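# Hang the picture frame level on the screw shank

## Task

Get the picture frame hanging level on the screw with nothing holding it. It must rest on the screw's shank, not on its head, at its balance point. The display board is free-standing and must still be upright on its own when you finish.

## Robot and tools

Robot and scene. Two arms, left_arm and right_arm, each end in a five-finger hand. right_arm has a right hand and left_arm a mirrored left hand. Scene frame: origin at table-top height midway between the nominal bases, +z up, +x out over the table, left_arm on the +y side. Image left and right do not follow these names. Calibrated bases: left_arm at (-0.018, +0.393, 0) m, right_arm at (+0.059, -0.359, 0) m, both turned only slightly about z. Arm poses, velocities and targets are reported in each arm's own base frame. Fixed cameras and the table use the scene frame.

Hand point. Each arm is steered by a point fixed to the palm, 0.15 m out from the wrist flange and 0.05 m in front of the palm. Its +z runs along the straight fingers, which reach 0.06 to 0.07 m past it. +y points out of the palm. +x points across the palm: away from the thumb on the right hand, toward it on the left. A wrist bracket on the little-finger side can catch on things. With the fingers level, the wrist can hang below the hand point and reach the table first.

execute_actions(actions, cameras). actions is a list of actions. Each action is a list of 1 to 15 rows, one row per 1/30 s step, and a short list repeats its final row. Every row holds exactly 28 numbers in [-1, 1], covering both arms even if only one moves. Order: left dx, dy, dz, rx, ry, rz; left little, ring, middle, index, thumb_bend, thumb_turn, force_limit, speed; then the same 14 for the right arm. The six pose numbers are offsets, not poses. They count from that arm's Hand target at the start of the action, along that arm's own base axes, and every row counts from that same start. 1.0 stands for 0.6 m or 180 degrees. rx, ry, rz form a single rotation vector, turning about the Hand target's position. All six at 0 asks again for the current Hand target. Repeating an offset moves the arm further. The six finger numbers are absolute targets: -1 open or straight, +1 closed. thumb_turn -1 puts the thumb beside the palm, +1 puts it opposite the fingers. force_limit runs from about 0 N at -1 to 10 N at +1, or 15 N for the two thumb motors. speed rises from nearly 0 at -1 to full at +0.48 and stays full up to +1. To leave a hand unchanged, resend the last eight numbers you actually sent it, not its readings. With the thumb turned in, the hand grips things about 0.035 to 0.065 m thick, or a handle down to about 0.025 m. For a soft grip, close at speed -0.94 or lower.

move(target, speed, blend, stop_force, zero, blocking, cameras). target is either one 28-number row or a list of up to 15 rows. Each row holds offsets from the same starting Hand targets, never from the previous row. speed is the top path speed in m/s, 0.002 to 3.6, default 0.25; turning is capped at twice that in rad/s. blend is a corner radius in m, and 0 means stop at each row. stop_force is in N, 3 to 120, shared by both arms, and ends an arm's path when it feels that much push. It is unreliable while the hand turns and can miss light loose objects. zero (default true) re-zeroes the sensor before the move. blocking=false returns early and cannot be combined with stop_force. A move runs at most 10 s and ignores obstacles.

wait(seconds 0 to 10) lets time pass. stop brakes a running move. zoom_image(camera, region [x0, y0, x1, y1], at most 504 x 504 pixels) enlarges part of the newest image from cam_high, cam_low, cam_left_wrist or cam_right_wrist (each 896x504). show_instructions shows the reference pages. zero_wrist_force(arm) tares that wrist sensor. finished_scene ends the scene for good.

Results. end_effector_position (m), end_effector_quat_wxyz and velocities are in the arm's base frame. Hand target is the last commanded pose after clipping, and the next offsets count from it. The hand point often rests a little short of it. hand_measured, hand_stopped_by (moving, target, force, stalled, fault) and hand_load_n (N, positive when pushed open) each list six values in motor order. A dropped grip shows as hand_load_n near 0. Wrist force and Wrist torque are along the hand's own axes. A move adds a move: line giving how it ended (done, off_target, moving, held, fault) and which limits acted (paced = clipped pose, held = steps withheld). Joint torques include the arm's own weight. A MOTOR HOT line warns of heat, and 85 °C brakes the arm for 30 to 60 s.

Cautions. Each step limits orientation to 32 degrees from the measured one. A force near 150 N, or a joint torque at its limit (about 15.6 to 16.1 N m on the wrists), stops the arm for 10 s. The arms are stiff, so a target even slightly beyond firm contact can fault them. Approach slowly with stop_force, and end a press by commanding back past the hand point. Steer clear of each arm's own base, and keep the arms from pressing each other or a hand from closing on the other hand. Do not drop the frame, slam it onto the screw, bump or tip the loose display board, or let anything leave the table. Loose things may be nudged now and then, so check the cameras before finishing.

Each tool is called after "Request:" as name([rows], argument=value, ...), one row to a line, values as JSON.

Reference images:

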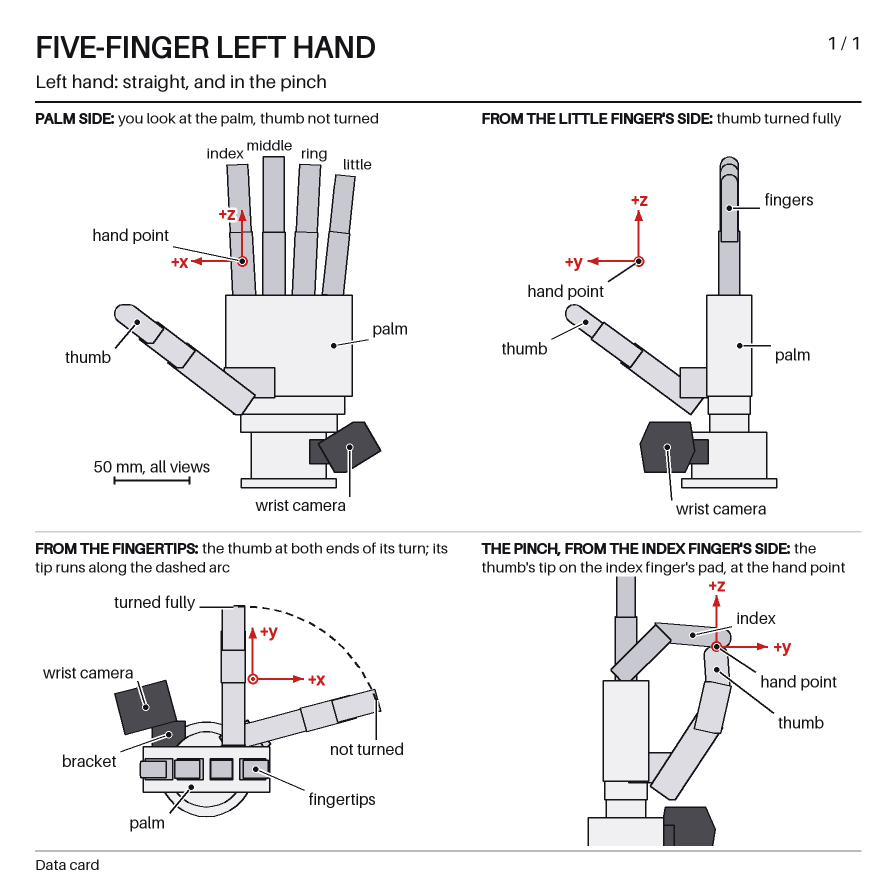

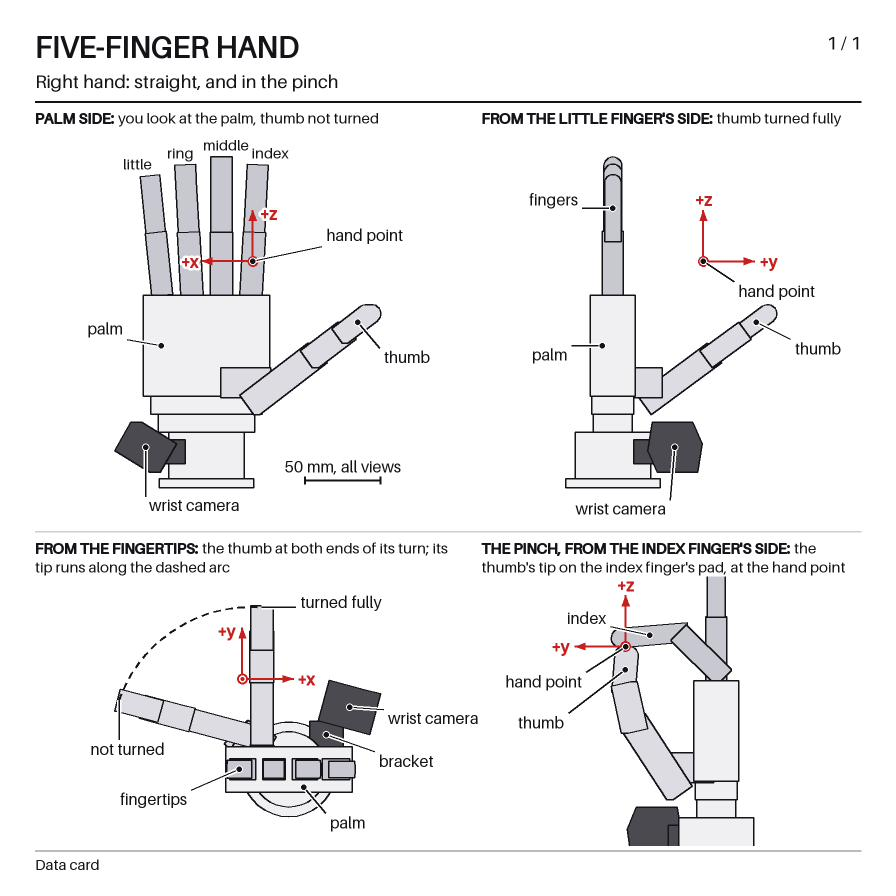

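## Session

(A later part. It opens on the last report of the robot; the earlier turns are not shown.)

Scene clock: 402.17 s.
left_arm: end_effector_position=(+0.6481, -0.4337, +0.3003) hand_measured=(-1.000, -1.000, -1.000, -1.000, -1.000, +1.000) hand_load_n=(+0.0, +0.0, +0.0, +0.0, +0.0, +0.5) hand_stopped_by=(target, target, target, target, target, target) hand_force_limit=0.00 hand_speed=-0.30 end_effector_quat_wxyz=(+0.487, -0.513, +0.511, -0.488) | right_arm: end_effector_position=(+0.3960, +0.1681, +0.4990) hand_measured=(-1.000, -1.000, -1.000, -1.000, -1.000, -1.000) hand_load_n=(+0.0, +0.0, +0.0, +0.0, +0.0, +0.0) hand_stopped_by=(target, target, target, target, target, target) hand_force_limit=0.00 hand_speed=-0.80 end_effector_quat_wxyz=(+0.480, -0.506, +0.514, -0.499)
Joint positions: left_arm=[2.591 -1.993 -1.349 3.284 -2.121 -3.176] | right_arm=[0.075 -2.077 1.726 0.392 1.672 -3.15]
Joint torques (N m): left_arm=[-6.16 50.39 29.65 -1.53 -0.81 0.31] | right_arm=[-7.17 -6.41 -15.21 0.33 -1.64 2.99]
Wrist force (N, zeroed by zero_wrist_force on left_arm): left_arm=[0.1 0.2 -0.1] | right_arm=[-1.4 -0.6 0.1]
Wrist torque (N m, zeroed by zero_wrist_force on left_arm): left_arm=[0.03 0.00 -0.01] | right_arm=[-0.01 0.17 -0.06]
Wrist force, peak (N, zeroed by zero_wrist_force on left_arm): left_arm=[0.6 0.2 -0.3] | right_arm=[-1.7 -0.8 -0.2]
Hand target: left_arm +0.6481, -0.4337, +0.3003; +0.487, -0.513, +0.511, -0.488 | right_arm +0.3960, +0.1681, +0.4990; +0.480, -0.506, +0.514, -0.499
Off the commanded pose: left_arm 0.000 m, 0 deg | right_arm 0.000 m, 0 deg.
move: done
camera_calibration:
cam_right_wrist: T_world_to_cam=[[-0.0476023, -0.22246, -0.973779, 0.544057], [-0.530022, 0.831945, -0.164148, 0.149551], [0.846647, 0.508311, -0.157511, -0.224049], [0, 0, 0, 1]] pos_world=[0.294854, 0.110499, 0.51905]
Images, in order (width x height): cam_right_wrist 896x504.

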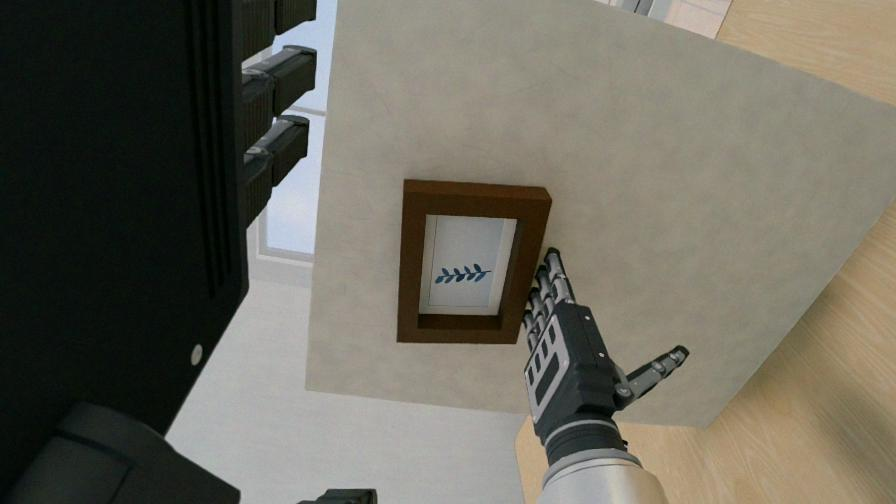

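Request:
move(target=[0,0,0.005,0,0,0,-1,-1,-1,-1,-1,1,0,-0.3,0,0,0,0,0,0,-1,-1,-1,-1,-1,-1,0,-0.8], cameras=["cam_right_wrist"], speed=0.02)

Request:
zoom_image(camera="cam_right_wrist", region=[380, 160, 640, 420])

Scene clock: 406.03 s.
left_arm: end_effector_position=(+0.6481, -0.4337, +0.3033) hand_measured=(-1.000, -1.000, -1.000, -1.000, -1.000, +1.000) hand_load_n=(-2.5, -0.5, +0.0, +0.0, +0.0, +0.0) hand_stopped_by=(target, target, target, target, target, target) hand_force_limit=0.00 hand_speed=-0.30 end_effector_quat_wxyz=(+0.487, -0.513, +0.511, -0.488) | right_arm: end_effector_position=(+0.3960, +0.1681, +0.4990) hand_measured=(-1.000, -1.000, -1.000, -1.000, -1.000, -1.000) hand_load_n=(+0.0, +0.0, +0.0, +0.0, +0.0, -0.5) hand_stopped_by=(target, target, target, target, target, target) hand_force_limit=0.00 hand_speed=-0.80 end_effector_quat_wxyz=(+0.480, -0.506, +0.514, -0.499)
Joint positions: left_arm=[2.591 -1.991 -1.343 3.277 -2.121 -3.176] | right_arm=[0.075 -2.077 1.726 0.392 1.672 -3.15]
Joint torques (N m): left_arm=[-6.19 51.51 31.75 -1.04 -0.99 0.14] | right_arm=[-6.89 -6.64 -14.42 0.27 -1.86 3.08]
Wrist force (N, zeroed by zero_wrist_force on left_arm): left_arm=[-0.9 2.4 -0.1] | right_arm=[-1.4 -0.6 -0.1]
Wrist torque (N m, zeroed by zero_wrist_force on left_arm): left_arm=[-0.03 -0.04 -0.22] | right_arm=[0.00 0.18 -0.06]
Wrist force, peak (N, zeroed by zero_wrist_force on left_arm): left_arm=[-0.7 2.5 -0.2] | right_arm=[-1.7 -0.7 -0.4]
Hand target: left_arm +0.6481, -0.4337, +0.3033; +0.487, -0.513, +0.511, -0.488 | right_arm +0.3960, +0.1681, +0.4990; +0.480, -0.506, +0.514, -0.499
Off the commanded pose: left_arm 0.000 m, 0 deg | right_arm 0.000 m, 0 deg.
move: done
camera_calibration:
cam_right_wrist: T_world_to_cam=[[-0.0476023, -0.22246, -0.973779, 0.544057], [-0.530022, 0.831945, -0.164148, 0.149551], [0.846647, 0.508311, -0.157511, -0.224049], [0, 0, 0, 1]] pos_world=[0.294854, 0.110499, 0.51905]
Images, in order (width x height): cam_right_wrist 896x504.

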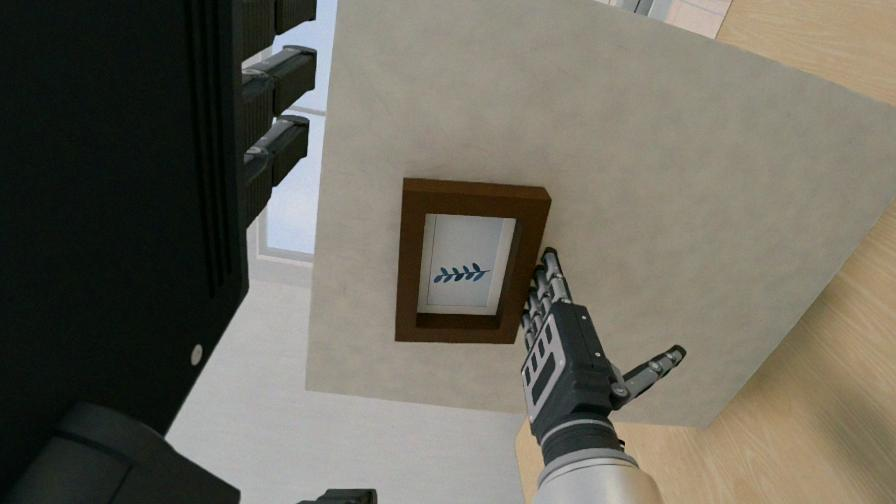

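Scaled by 1.938 from the camera's 896x504 image, which has a finer 1280x720 frame.

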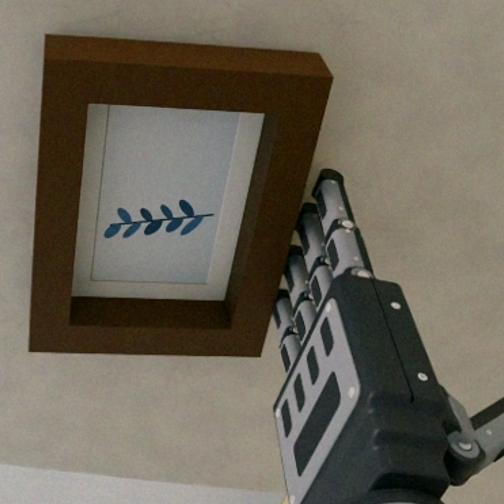

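Request:
move(target=[0,0,0.005,0,0,0,-1,-1,-1,-1,-1,1,0,-0.3,0,0,0,0,0,0,-1,-1,-1,-1,-1,-1,0,-0.8], cameras=["cam_right_wrist"], speed=0.02)

Request:
zoom_image(camera="cam_right_wrist", region=[380, 160, 640, 420])

Scene clock: 412.90 s.
left_arm: end_effector_position=(+0.6481, -0.4337, +0.3063) hand_measured=(-1.000, -1.000, -1.000, -1.000, -1.000, +1.000) hand_load_n=(-2.0, -0.5, +0.0, +0.0, +0.0, +0.0) hand_stopped_by=(target, target, target, target, target, target) hand_force_limit=0.00 hand_speed=-0.30 end_effector_quat_wxyz=(+0.487, -0.513, +0.511, -0.488) | right_arm: end_effector_position=(+0.3960, +0.1681, +0.4990) hand_measured=(-1.000, -1.000, -1.000, -1.000, -1.000, -1.000) hand_load_n=(+0.0, +0.0, +0.0, +0.0, +0.0, -0.5) hand_stopped_by=(target, target, target, target, target, target) hand_force_limit=0.00 hand_speed=-0.80 end_effector_quat_wxyz=(+0.480, -0.506, +0.514, -0.499)
Joint positions: left_arm=[2.591 -1.99 -1.338 3.269 -2.121 -3.176] | right_arm=[0.075 -2.077 1.726 0.392 1.672 -3.15]
Joint torques (N m): left_arm=[-5.99 51.28 31.38 -1.1 -0.98 -0.04] | right_arm=[-7 -5.85 -14.47 0.33 -1.71 3.01]
Wrist force (N, zeroed by zero_wrist_force on left_arm): left_arm=[-0.7 2.1 -0.1] | right_arm=[-1.6 -0.7 -0.3]
Wrist torque (N m, zeroed by zero_wrist_force on left_arm): left_arm=[0.00 -0.05 -0.18] | right_arm=[-0.01 0.21 -0.07]
Wrist force, peak (N, zeroed by zero_wrist_force on left_arm): left_arm=[-0.9 2.7 0.0] | right_arm=[-1.7 -1.0 -0.1]
Hand target: left_arm +0.6481, -0.4337, +0.3063; +0.487, -0.513, +0.511, -0.488 | right_arm +0.3960, +0.1681, +0.4990; +0.480, -0.506, +0.514, -0.499
Off the commanded pose: left_arm 0.000 m, 0 deg | right_arm 0.000 m, 0 deg.
move: done
camera_calibration:
cam_right_wrist: T_world_to_cam=[[-0.0476023, -0.22246, -0.973779, 0.544057], [-0.530022, 0.831945, -0.164148, 0.149551], [0.846647, 0.508311, -0.157511, -0.224049], [0, 0, 0, 1]] pos_world=[0.294854, 0.110499, 0.51905]
Images, in order (width x height): cam_right_wrist 896x504.

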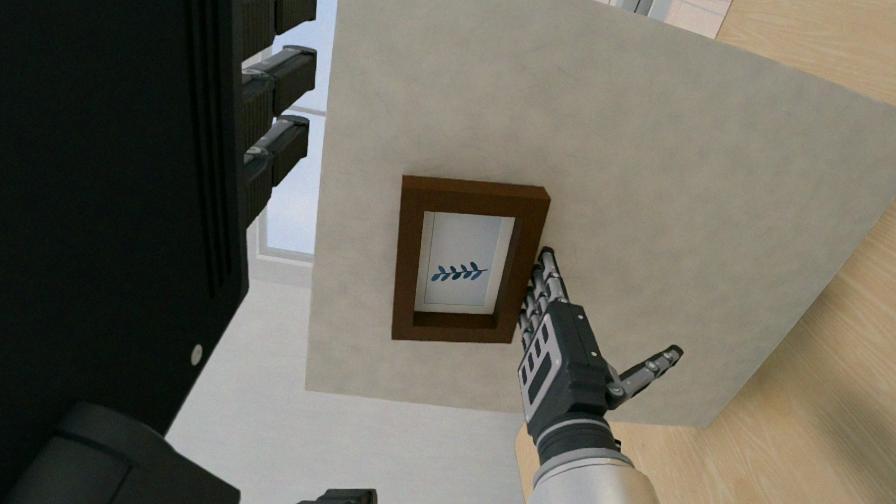

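Scaled by 1.938 from the camera's 896x504 image, which has a finer 1280x720 frame.

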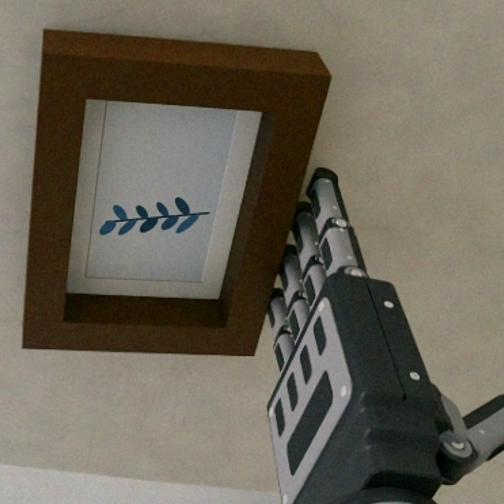

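Request:
move(target=[0,0,0.005,0,0,0,-1,-1,-1,-1,-1,1,0,-0.3,0,0,0,0,0,0,-1,-1,-1,-1,-1,-1,0,-0.8], cameras=[], speed=0.02)

Request:
move(target=[0,0,0.0033,0,0,0,-1,-1,-1,-1,-1,1,0,-0.3,0,0,0,0,0,0,-1,-1,-1,-1,-1,-1,0,-0.8], cameras=["cam_right_wrist","cam_low"], speed=0.02)

Request:
zoom_image(camera="cam_right_wrist", region=[380, 160, 640, 420])

Scene clock: 417.67 s.
left_arm: end_effector_position=(+0.6481, -0.4337, +0.3092) hand_measured=(-1.000, -1.000, -1.000, -1.000, -1.000, +1.000) hand_load_n=(-1.0, -1.5, -0.5, -0.5, +0.0, +0.0) hand_stopped_by=(target, target, target, target, target, target) hand_force_limit=0.00 hand_speed=-0.30 end_effector_quat_wxyz=(+0.487, -0.513, +0.511, -0.488) | right_arm: end_effector_position=(+0.3960, +0.1681, +0.4990) hand_measured=(-1.000, -1.000, -1.000, -1.000, -1.000, -1.000) hand_load_n=(+0.0, +0.0, +0.0, +0.0, +0.0, +0.0) hand_stopped_by=(target, target, target, target, target, target) hand_force_limit=0.00 hand_speed=-0.80 end_effector_quat_wxyz=(+0.480, -0.506, +0.514, -0.499)
Joint positions: left_arm=[2.591 -1.989 -1.332 3.262 -2.121 -3.176] | right_arm=[0.075 -2.077 1.726 0.392 1.672 -3.15]
Joint torques (N m): left_arm=[-5.7 51.25 31.5 -1.23 -0.89 -0.29] | right_arm=[-6.99 -5.54 -14.86 0.21 -1.55 3.13]
Wrist force (N, zeroed by zero_wrist_force on left_arm): left_arm=[-0.7 2.0 -0.2] | right_arm=[-1.0 -1.0 -0.3]
Wrist torque (N m, zeroed by zero_wrist_force on left_arm): left_arm=[-0.05 -0.03 -0.16] | right_arm=[-0.06 0.12 -0.05]
Wrist force, peak (N, zeroed by zero_wrist_force on left_arm): left_arm=[-0.7 2.2 -0.2] | right_arm=[-1.7 -1.0 0.0]
Hand target: left_arm +0.6481, -0.4337, +0.3093; +0.487, -0.513, +0.511, -0.488 | right_arm +0.3960, +0.1681, +0.4990; +0.480, -0.506, +0.514, -0.499
Off the commanded pose: left_arm 0.000 m, 0 deg | right_arm 0.000 m, 0 deg.
move: done
No camera images: "cameras" was empty.

Scene clock: 418.37 s.
left_arm: end_effector_position=(+0.6481, -0.4337, +0.3113) hand_measured=(-1.000, -1.000, -1.000, -1.000, -1.000, +1.000) hand_load_n=(+0.0, -1.5, -0.5, +0.0, +0.0, +0.0) hand_stopped_by=(target, target, target, target, target, target) hand_force_limit=0.00 hand_speed=-0.30 end_effector_quat_wxyz=(+0.487, -0.513, +0.511, -0.488) | right_arm: end_effector_position=(+0.3960, +0.1681, +0.4990) hand_measured=(-1.000, -1.000, -1.000, -1.000, -1.000, -1.000) hand_load_n=(+0.0, -0.5, +0.0, +0.0, -0.5, -0.5) hand_stopped_by=(target, target, target, target, target, target) hand_force_limit=0.00 hand_speed=-0.80 end_effector_quat_wxyz=(+0.480, -0.506, +0.514, -0.499)
Joint positions: left_arm=[2.591 -1.988 -1.328 3.257 -2.121 -3.176] | right_arm=[0.075 -2.077 1.726 0.392 1.672 -3.15]
Joint torques (N m): left_arm=[-6.24 51.77 31.2 -1.27 -0.76 -0.24] | right_arm=[-7.73 -5.03 -14.42 0.09 -1.5 2.99]
Wrist force (N, zeroed by zero_wrist_force on left_arm): left_arm=[-0.1 2.5 -0.2] | right_arm=[-1.2 -0.5 0.1]
Wrist torque (N m, zeroed by zero_wrist_force on left_arm): left_arm=[0.00 -0.07 -0.11] | right_arm=[0.00 0.13 -0.05]
Wrist force, peak (N, zeroed by zero_wrist_force on left_arm): left_arm=[-0.3 2.6 -0.4] | right_arm=[-1.6 -0.9 -0.2]
Hand target: left_arm +0.6481, -0.4337, +0.3113; +0.487, -0.513, +0.511, -0.488 | right_arm +0.3960, +0.1681, +0.4990; +0.480, -0.506, +0.514, -0.499
Off the commanded pose: left_arm 0.000 m, 0 deg | right_arm 0.000 m, 0 deg.
move: done
camera_calibration:
cam_right_wrist: T_world_to_cam=[[-0.0476023, -0.22246, -0.973779, 0.544057], [-0.530022, 0.831945, -0.164148, 0.149551], [0.846647, 0.508311, -0.157511, -0.224049], [0, 0, 0, 1]] pos_world=[0.294854, 0.110499, 0.51905]
Images, in order (width x height): cam_low 896x504, cam_right_wrist 896x504.

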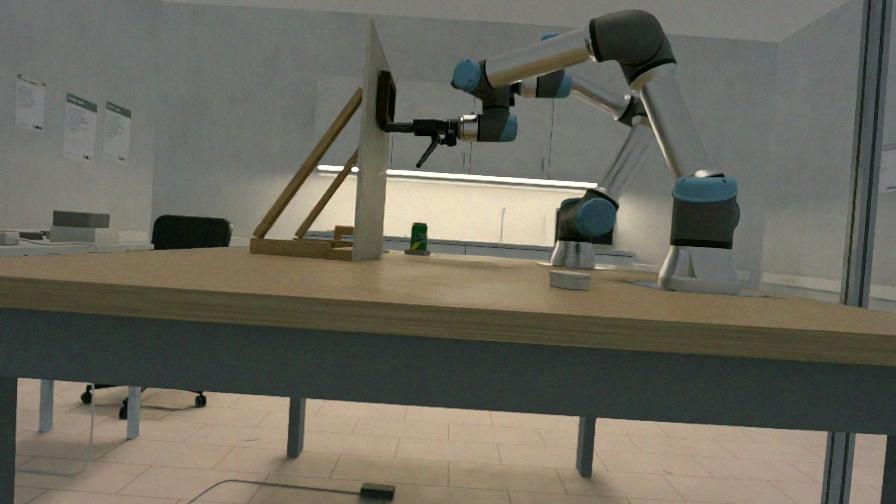

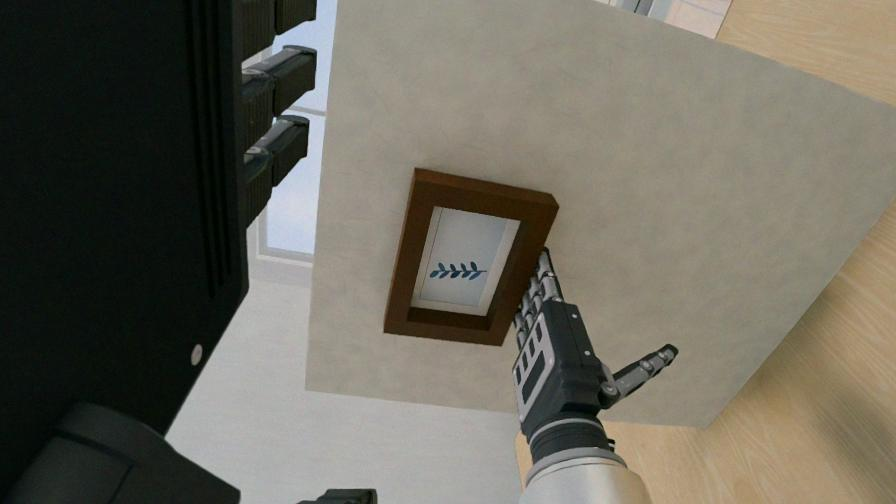

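Scaled by 1.938 from the camera's 896x504 image, which has a finer 1280x720 frame.

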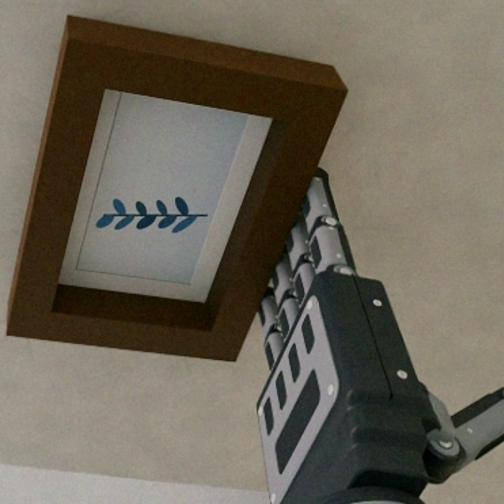

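Request:
zoom_image(camera="cam_low", region=[350, 60, 430, 150])

Scaled by 5.600 from the camera's 896x504 image, which has a finer 1280x720 frame.

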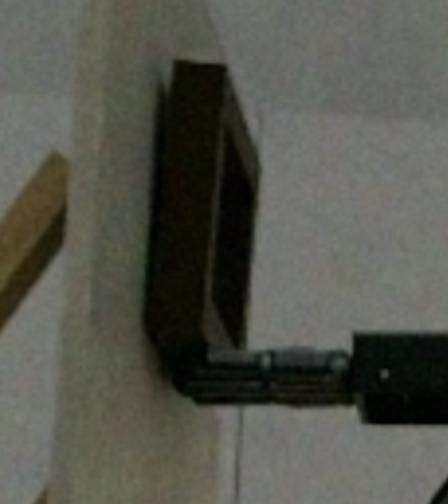

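Request:
move(target=[0,0,-0.0083,0,0,0,-1,-1,-1,-1,-1,1,0,-0.3,0,0,0,0,0,0,-1,-1,-1,-1,-1,-1,0,-0.8], cameras=["cam_right_wrist","cam_low"], speed=0.02)

Request:
zoom_image(camera="cam_right_wrist", region=[380, 160, 640, 420])

Request:
zoom_image(camera="cam_low", region=[350, 60, 430, 150])

Scene clock: 436.20 s.
left_arm: end_effector_position=(+0.6481, -0.4337, +0.3064) hand_measured=(-1.000, -1.000, -1.000, -1.000, -1.000, +1.000) hand_load_n=(+0.0, +0.0, -0.5, +0.0, +0.0, +0.0) hand_stopped_by=(target, target, target, target, target, target) hand_force_limit=0.00 hand_speed=-0.30 end_effector_quat_wxyz=(+0.487, -0.513, +0.511, -0.488) | right_arm: end_effector_position=(+0.3960, +0.1681, +0.4990) hand_measured=(-1.000, -1.000, -1.000, -1.000, -1.000, -1.000) hand_load_n=(+0.0, +0.0, +0.0, +0.0, +0.0, +0.0) hand_stopped_by=(target, target, target, target, target, target) hand_force_limit=0.00 hand_speed=-0.80 end_effector_quat_wxyz=(+0.480, -0.506, +0.514, -0.499)
Joint positions: left_arm=[2.591 -1.99 -1.337 3.269 -2.121 -3.176] | right_arm=[0.075 -2.077 1.726 0.392 1.672 -3.15]
Joint torques (N m): left_arm=[-6.25 33.28 12.51 4.1 -1.13 -0.61] | right_arm=[-7.29 -5.2 -15.1 0.01 -1.44 2.87]
Wrist force (N, zeroed by zero_wrist_force on left_arm): left_arm=[-0.1 0.1 -0.3] | right_arm=[-1.2 -0.6 -0.3]
Wrist torque (N m, zeroed by zero_wrist_force on left_arm): left_arm=[0.03 0.00 -0.01] | right_arm=[0.01 0.14 -0.05]
Wrist force, peak (N, zeroed by zero_wrist_force on left_arm): left_arm=[-0.4 2.7 -0.4] | right_arm=[-1.7 -0.7 -0.4]
Hand target: left_arm +0.6481, -0.4337, +0.3063; +0.487, -0.513, +0.511, -0.488 | right_arm +0.3960, +0.1681, +0.4990; +0.480, -0.506, +0.514, -0.499
Off the commanded pose: left_arm 0.000 m, 0 deg | right_arm 0.000 m, 0 deg.
move: done
camera_calibration:
cam_right_wrist: T_world_to_cam=[[-0.0476023, -0.22246, -0.973779, 0.544057], [-0.530022, 0.831945, -0.164148, 0.149551], [0.846647, 0.508311, -0.157511, -0.224049], [0, 0, 0, 1]] pos_world=[0.294854, 0.110499, 0.51905]
Images, in order (width x height): cam_low 896x504, cam_right_wrist 896x504.

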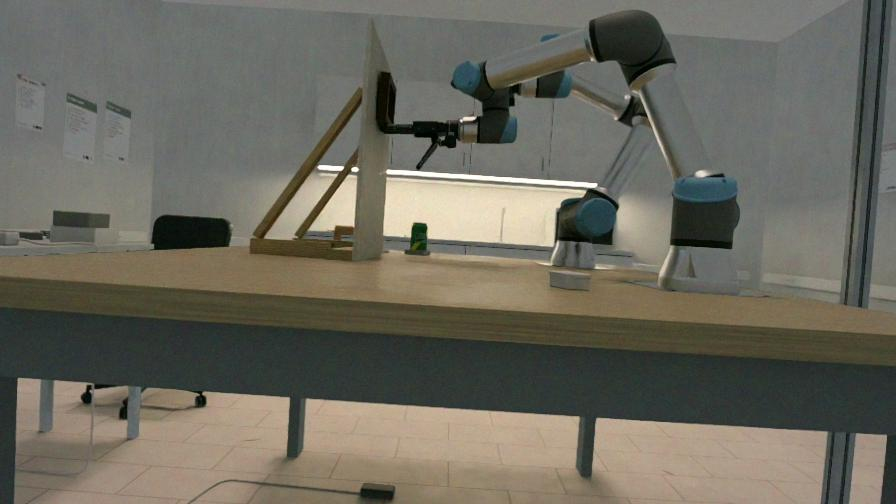

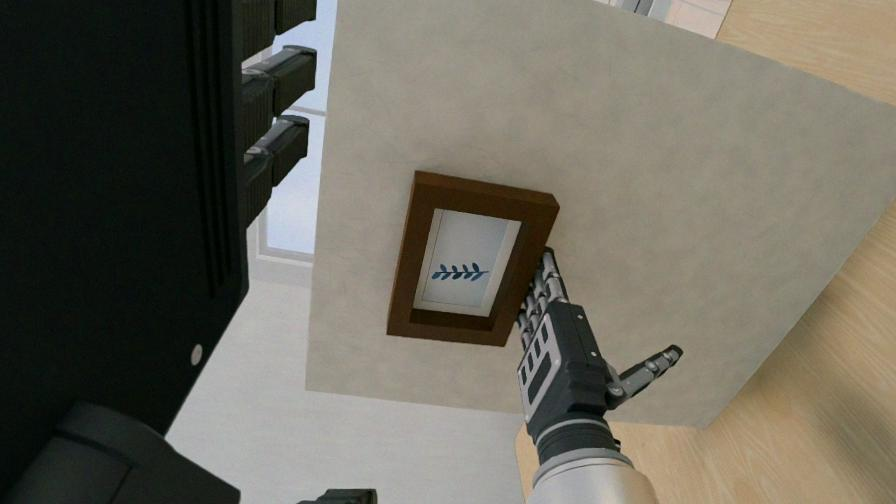

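Scaled by 1.938 from the camera's 896x504 image, which has a finer 1280x720 frame.

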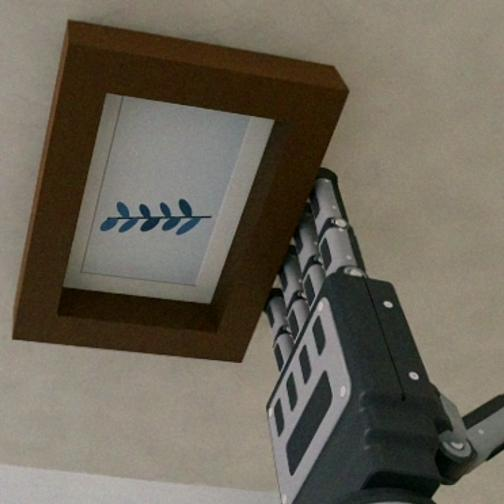

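Scaled by 5.600 from the camera's 896x504 image, which has a finer 1280x720 frame.

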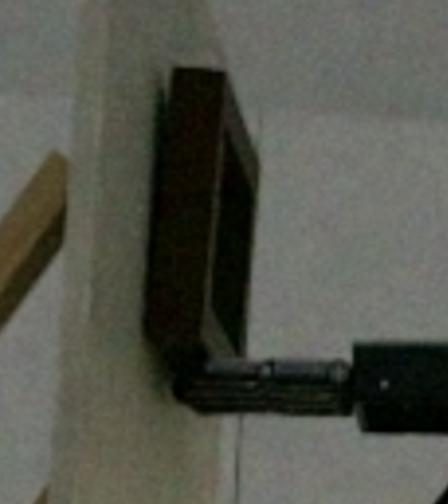

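Request:
move([
  [0,0,-0.0167,0,0,0,-1,-1,-1,-1,-1,1,0,-0.3,0,0,0,0,0,0,-1,-1,-1,-1,-1,-1,0,-0.8],
  [-0.2,0,-0.05,0,0,0,-1,-1,-1,-1,-1,1,0,-0.3,0,0,0,0,0,0,-1,-1,-1,-1,-1,-1,0,-0.8],
], cameras=["cam_right_wrist","cam_low","cam_high"], speed=[0.02,0.15])

Request:
zoom_image(camera="cam_right_wrist", region=[380, 160, 640, 420])

Request:
zoom_image(camera="cam_high", region=[380, 115, 470, 230])

Scene clock: 444.40 s.
left_arm: end_effector_position=(+0.5282, -0.4337, +0.2764) hand_measured=(-1.000, -1.000, -1.000, -1.000, -1.000, +1.000) hand_load_n=(+0.0, +0.0, +0.0, -0.5, +0.0, +0.0) hand_stopped_by=(target, target, target, target, target, target) hand_force_limit=0.00 hand_speed=-0.30 end_effector_quat_wxyz=(+0.487, -0.513, +0.511, -0.488) | right_arm: end_effector_position=(+0.3960, +0.1681, +0.4990) hand_measured=(-1.000, -1.000, -1.000, -1.000, -1.000, -1.000) hand_load_n=(+0.0, +0.0, +0.0, +0.0, +0.0, +0.0) hand_stopped_by=(target, target, target, target, target, target) hand_force_limit=0.00 hand_speed=-0.80 end_effector_quat_wxyz=(+0.480, -0.506, +0.514, -0.499)
Joint positions: left_arm=[2.455 -1.827 -1.64 3.403 -2.257 -3.186] | right_arm=[0.075 -2.077 1.726 0.392 1.672 -3.15]
Joint torques (N m): left_arm=[-5.68 41.13 10.82 3.93 -1.69 1.08] | right_arm=[-6.55 -5.56 -15.81 -0.1 -1.4 2.86]
Wrist force (N, zeroed by zero_wrist_force on left_arm): left_arm=[0.2 0.2 -0.6] | right_arm=[-1.4 -0.9 -0.1]
Wrist torque (N m, zeroed by zero_wrist_force on left_arm): left_arm=[0.09 -0.05 0.01] | right_arm=[-0.05 0.16 -0.06]
Wrist force, peak (N, zeroed by zero_wrist_force on left_arm): left_arm=[0.4 0.1 -1.2] | right_arm=[-1.6 -0.8 -0.1]
Hand target: left_arm +0.5281, -0.4337, +0.2763; +0.487, -0.513, +0.511, -0.488 | right_arm +0.3960, +0.1681, +0.4990; +0.480, -0.506, +0.514, -0.499
Off the commanded pose: left_arm 0.000 m, 0 deg | right_arm 0.000 m, 0 deg.
move: done
camera_calibration:
cam_right_wrist: T_world_to_cam=[[-0.0476023, -0.22246, -0.973779, 0.544057], [-0.530022, 0.831945, -0.164148, 0.149551], [0.846647, 0.508311, -0.157511, -0.224049], [0, 0, 0, 1]] pos_world=[0.294854, 0.110499, 0.51905]
Images, in order (width x height): cam_high 896x504, cam_low 896x504, cam_right_wrist 896x504.

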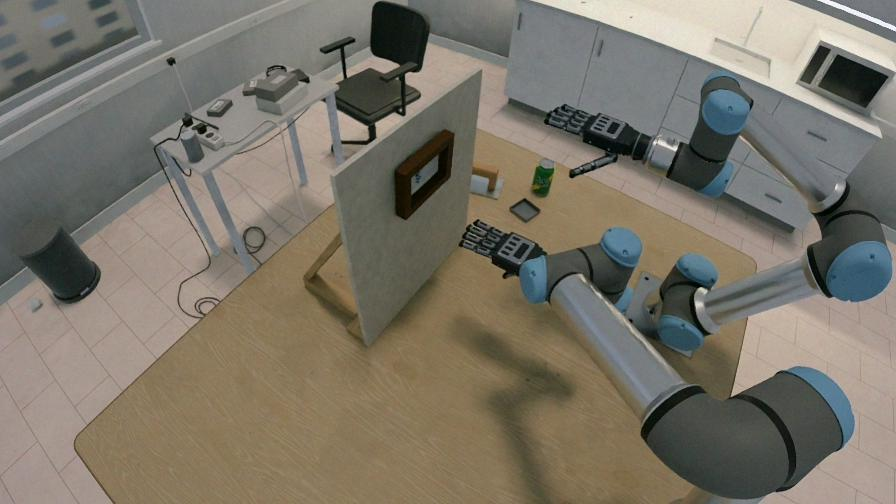

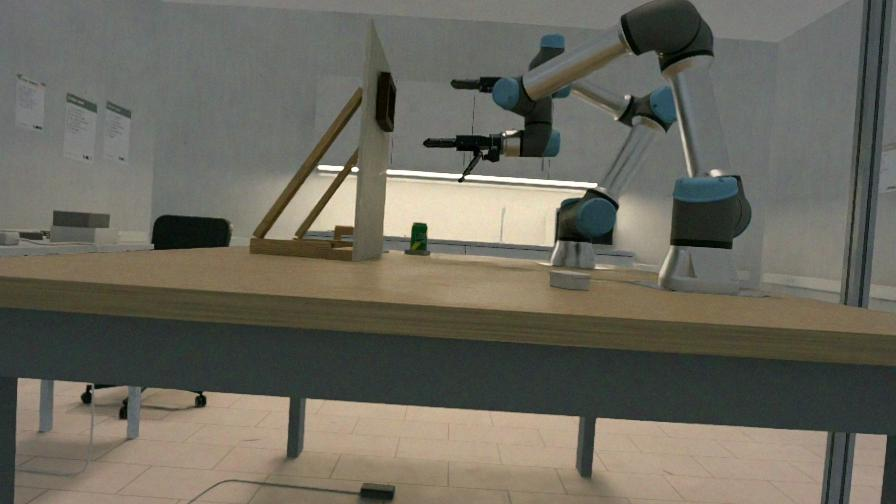

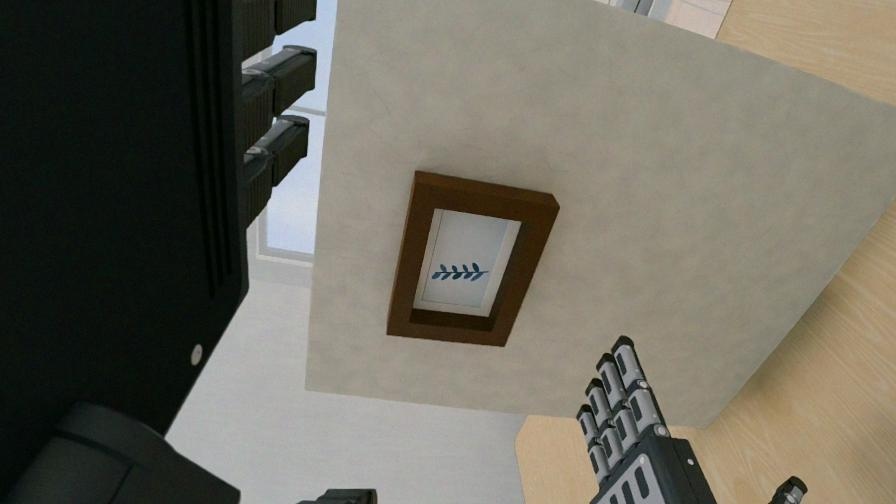

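Scaled by 1.938 from the camera's 896x504 image, which has a finer 1280x720 frame.

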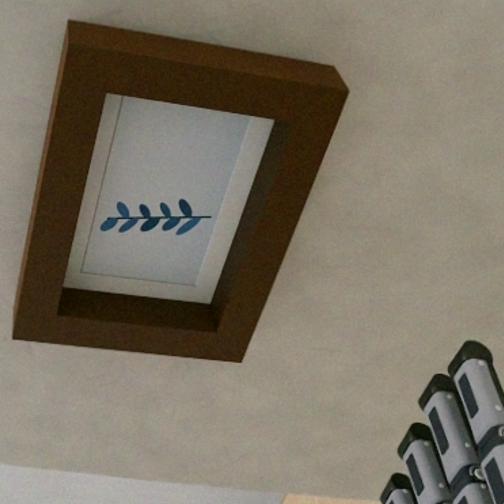

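Scaled by 4.383 from the camera's 896x504 image, which has a finer 1280x720 frame.

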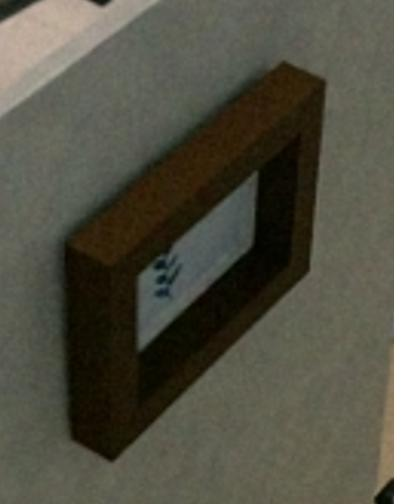

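Request:
move([
  [-0.08,0.5,0.1,0,0,0,-1,-1,-1,-1,-1,-1,0,-0.3,0,0,0,0,0,0,-1,-1,-1,-1,-1,-1,0,-0.8],
  [-0.08,0.5,0.1,0,0,0,-1,-1,-1,-1,-1,-1,0,-0.3,0.0035,0.263,0,0.0091,-0.0507,-0.1781,-1,-1,-1,-1,-1,-1,0,-0.8],
], cameras=["all"], speed=[0.35,0.3])

Request:
zoom_image(camera="cam_right_wrist", region=[430, 140, 650, 400])

Scene clock: 457.13 s.
left_arm: end_effector_position=(+0.4801, -0.1337, +0.3363) hand_measured=(-1.000, -1.000, -1.000, -1.000, -1.000, -1.000) hand_load_n=(+0.0, +0.0, -0.5, +0.0, +0.0, +0.0) hand_stopped_by=(target, target, target, target, target, target) hand_force_limit=0.00 hand_speed=-0.30 end_effector_quat_wxyz=(+0.487, -0.513, +0.511, -0.488) | right_arm: end_effector_position=(+0.3982, +0.3256, +0.4991) hand_measured=(-1.000, -1.000, -1.000, -1.000, -1.000, -1.000) hand_load_n=(+0.0, +0.0, +0.0, +0.0, +0.0, +0.0) hand_stopped_by=(target, target, target, target, target, target) hand_force_limit=0.00 hand_speed=-0.80 end_effector_quat_wxyz=(+0.371, -0.303, +0.603, -0.638)
Joint positions: left_arm=[3.277 -1.166 -2.09 3.206 -1.436 -3.139] | right_arm=[0.916 -1.62 1.589 -0.834 3.024 -3.942]
Joint torques (N m): left_arm=[7.65 13.81 13.37 -1.32 1.74 -0.83] | right_arm=[6.2 -29.52 -15.71 -4.42 -3.64 -2.73]
Wrist force (N, zeroed by zero_wrist_force on left_arm): left_arm=[0.0 0.5 0.0] | right_arm=[-1.5 -0.7 -0.3]
Wrist torque (N m, zeroed by zero_wrist_force on left_arm): left_arm=[0.07 0.03 -0.12] | right_arm=[-0.06 0.20 0.04]
Wrist force, peak (N, zeroed by zero_wrist_force on left_arm): left_arm=[1.6 0.5 -0.3] | right_arm=[-3.0 -0.9 -0.5]
Hand target: left_arm +0.4801, -0.1337, +0.3363; +0.487, -0.513, +0.511, -0.488 | right_arm +0.3981, +0.3259, +0.4990; +0.370, -0.297, +0.601, -0.643
Off the commanded pose: left_arm 0.000 m, 0 deg | right_arm 0.000 m, 1 deg.
move: done
camera_calibration:
cam_left_wrist: T_world_to_cam=[[0.0505195, -0.183049, 0.981805, -0.386263], [-0.52134, -0.843326, -0.130405, 0.180797], [0.851852, -0.505267, -0.138035, -0.318285], [0, 0, 0, 1]] pos_world=[0.384903, -0.0790531, 0.358878]
cam_right_wrist: T_world_to_cam=[[-0.010696, -0.173227, -0.984824, 0.554053], [0.00791351, 0.984835, -0.173315, -0.239617], [0.999911, -0.00964719, -0.00916297, -0.272336], [0, 0, 0, 1]] pos_world=[0.280134, 0.329332, 0.50162]

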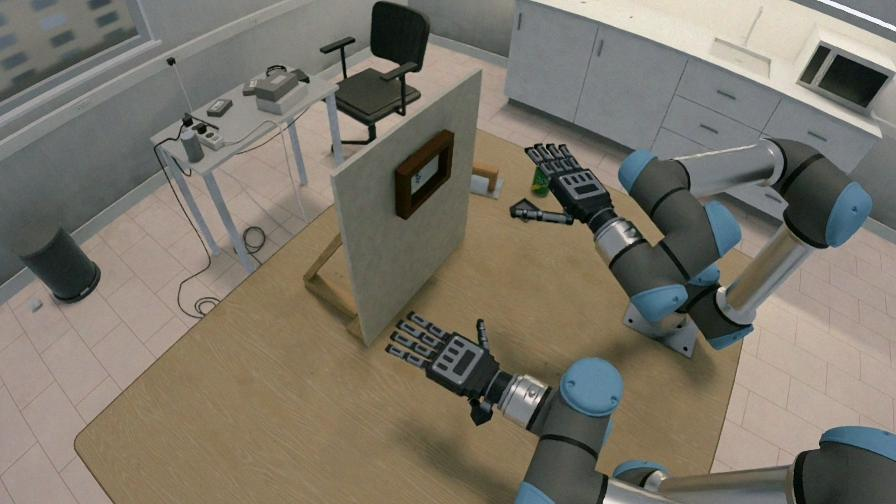

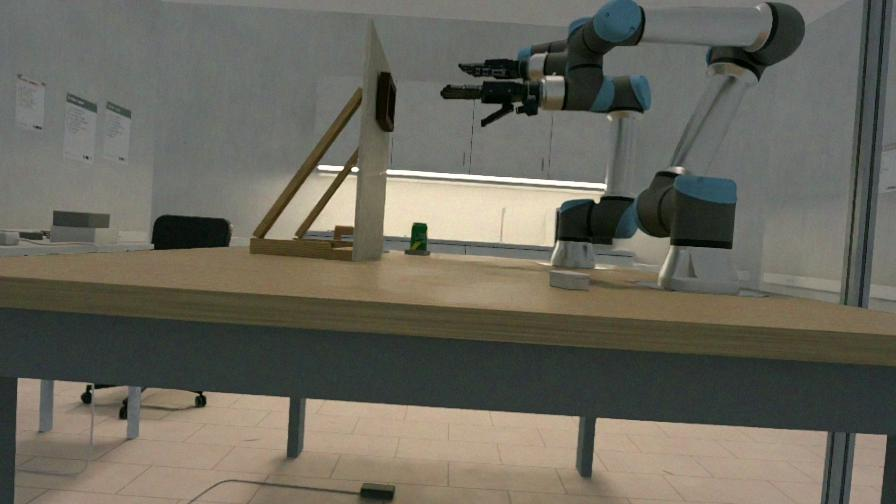

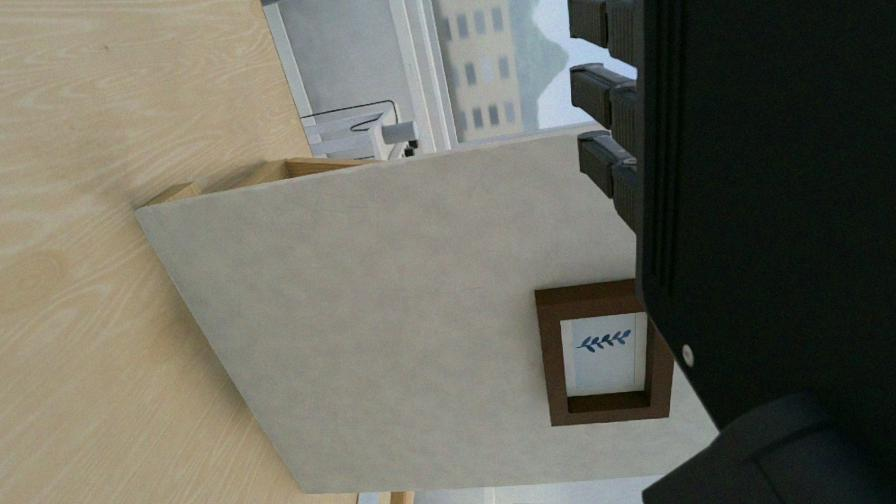

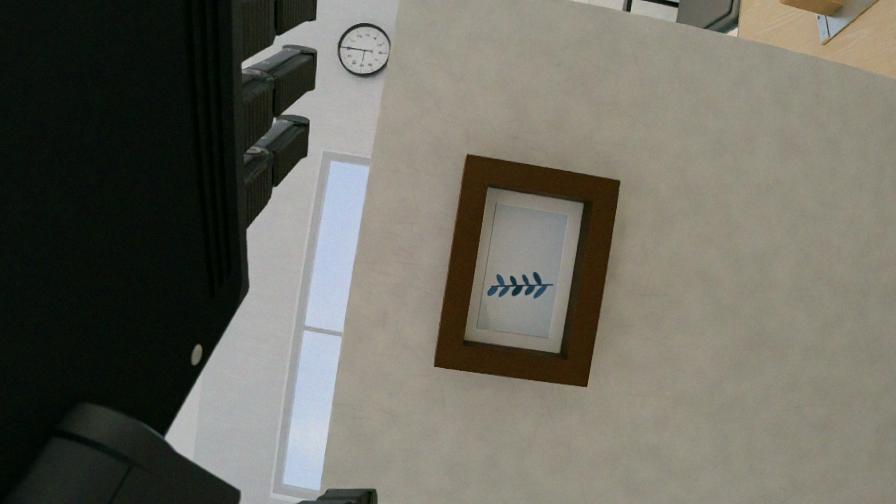

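Scaled by 1.938 from the camera's 896x504 image, which has a finer 1280x720 frame.

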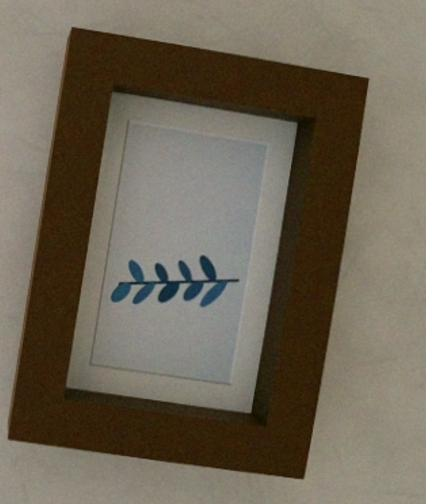

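Request:
zoom_image(camera="cam_right_wrist", region=[300, 0, 440, 250])

Request:
zoom_image(camera="cam_right_wrist", region=[260, 254, 400, 504])

Request:
zoom_image(camera="cam_left_wrist", region=[500, 260, 700, 450])

Scaled by 2.016 from the camera's 896x504 image, which has a finer 1280x720 frame.

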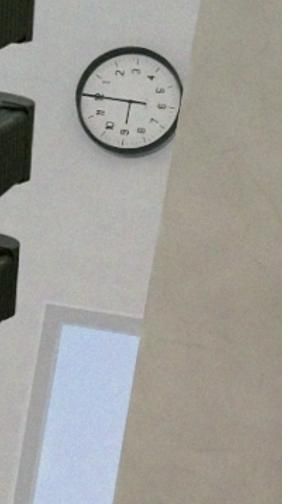

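Scaled by 2.016 from the camera's 896x504 image, which has a finer 1280x720 frame.

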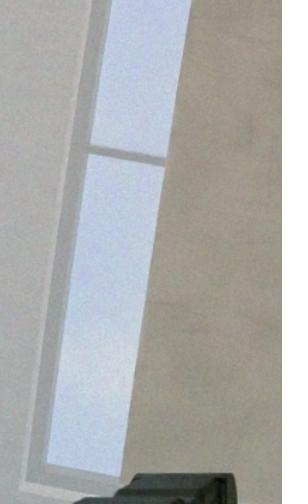

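Scaled by 2.520 from the camera's 896x504 image, which has a finer 1280x720 frame.

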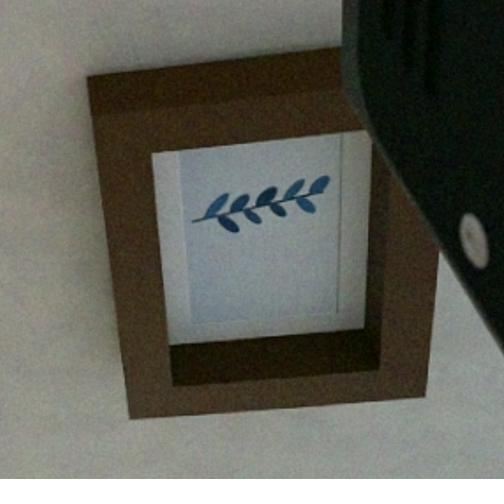

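Request:
zoom_image(camera="cam_right_wrist", region=[440, 140, 500, 190])

Request:
zoom_image(camera="cam_right_wrist", region=[420, 340, 480, 390])

Request:
zoom_image(camera="cam_right_wrist", region=[580, 160, 640, 210])

Request:
zoom_image(camera="cam_right_wrist", region=[560, 350, 620, 400])

Request:
zoom_image(camera="cam_right_wrist", region=[340, 140, 400, 190])

Request:
zoom_image(camera="cam_right_wrist", region=[310, 340, 370, 390])

Scaled by 8.400 from the camera's 896x504 image, which has a finer 1280x720 frame.

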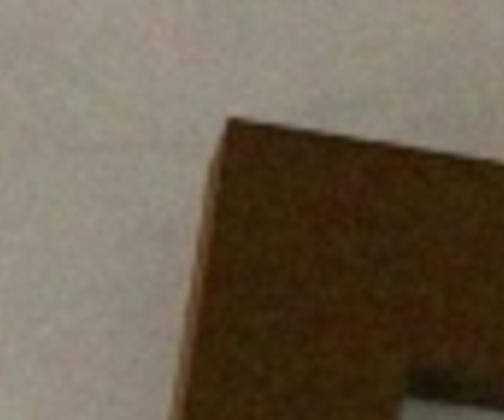

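Scaled by 8.400 from the camera's 896x504 image, which has a finer 1280x720 frame.

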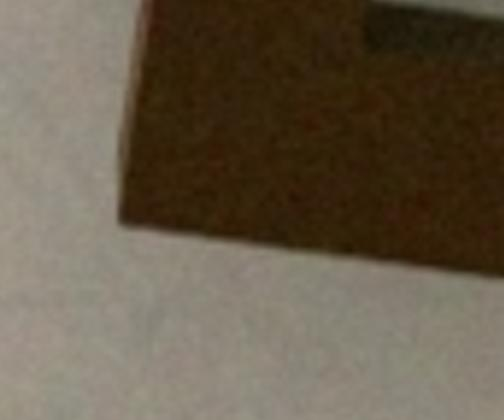

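Scaled by 8.400 from the camera's 896x504 image, which has a finer 1280x720 frame.

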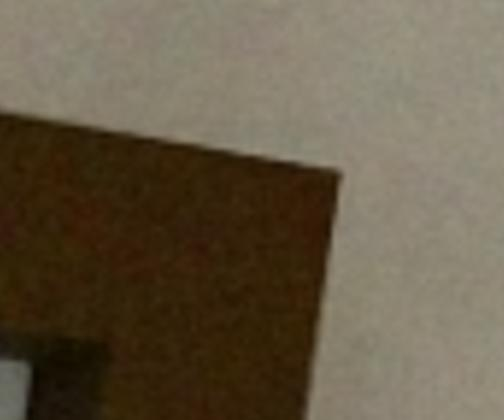

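Scaled by 8.400 from the camera's 896x504 image, which has a finer 1280x720 frame.

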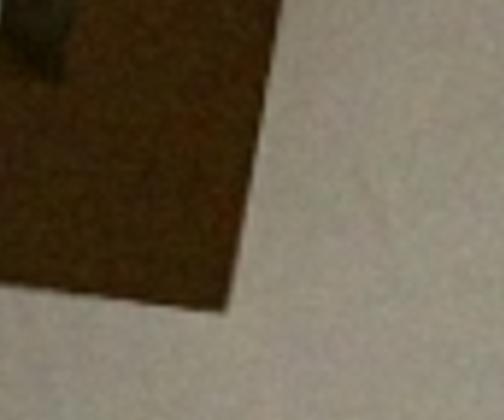

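Scaled by 8.400 from the camera's 896x504 image, which has a finer 1280x720 frame.

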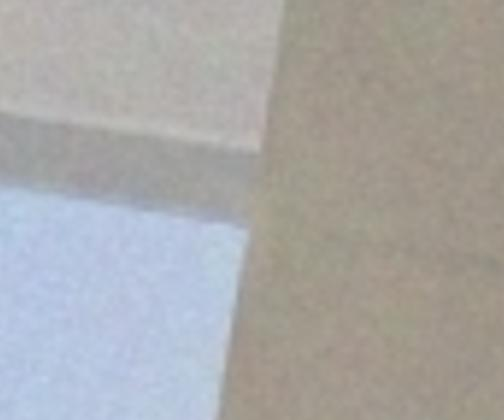

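Scaled by 8.400 from the camera's 896x504 image, which has a finer 1280x720 frame.

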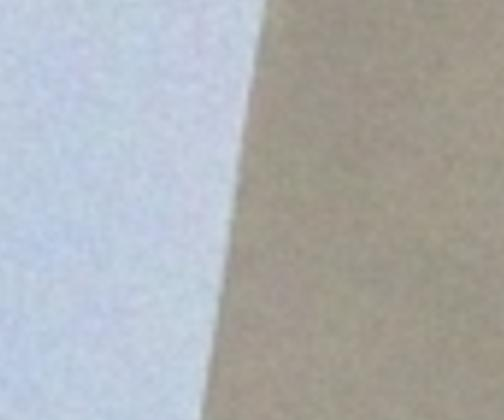

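Request:
move(target=[0.12,-0.12,0.24,0.2523,-0.465,-0.266,-1,-1,-1,-1,-1,-1,0,-0.3,0,0,0,0,0,0,-1,-1,-1,-1,-1,-1,0,-0.8], speed=0.4)

Scene clock: 508.70 s.
left_arm: end_effector_position=(+0.5521, -0.2057, +0.4803) hand_measured=(-1.000, -1.000, -1.000, -1.000, -1.000, -1.000) hand_load_n=(+0.0, +0.0, +0.0, +0.0, +0.0, +0.0) hand_stopped_by=(target, target, target, target, target, target) hand_force_limit=0.00 hand_speed=-0.30 end_effector_quat_wxyz=(+0.612, +0.351, +0.351, -0.616) | right_arm: end_effector_position=(+0.3982, +0.3256, +0.4991) hand_measured=(-1.000, -1.000, -1.000, -1.000, -1.000, -1.000) hand_load_n=(+0.0, +0.0, +0.0, +0.0, +0.0, -0.5) hand_stopped_by=(target, target, target, target, target, target) hand_force_limit=0.00 hand_speed=-0.80 end_effector_quat_wxyz=(+0.371, -0.303, +0.603, -0.638)
Joint positions: left_arm=[3.467 -1.767 -2.056 5.895 -0.617 -3.736] | right_arm=[0.916 -1.62 1.589 -0.834 3.024 -3.942]
Joint torques (N m): left_arm=[-6.56 19.37 25.31 4.73 -3.23 -1.14] | right_arm=[5.66 -30.17 -15.14 -4.18 -3.51 -2.68]
Wrist force (N, zeroed by zero_wrist_force on left_arm): left_arm=[1.8 -1.6 -0.9] | right_arm=[-1.4 -0.7 -0.5]
Wrist torque (N m, zeroed by zero_wrist_force on left_arm): left_arm=[-0.02 0.00 -0.09] | right_arm=[-0.05 0.19 0.05]
Wrist force, peak (N, zeroed by zero_wrist_force on left_arm): left_arm=[2.0 -1.2 -1.2] | right_arm=[-2.0 -0.5 -0.5]
Hand target: left_arm +0.5521, -0.2057, +0.4803; +0.612, +0.351, +0.351, -0.616 | right_arm +0.3982, +0.3256, +0.4991; +0.371, -0.303, +0.603, -0.638 (not the last commanded pose)
Off the commanded pose: left_arm 0.000 m, 0 deg | right_arm 0.000 m, 1 deg.
move: done


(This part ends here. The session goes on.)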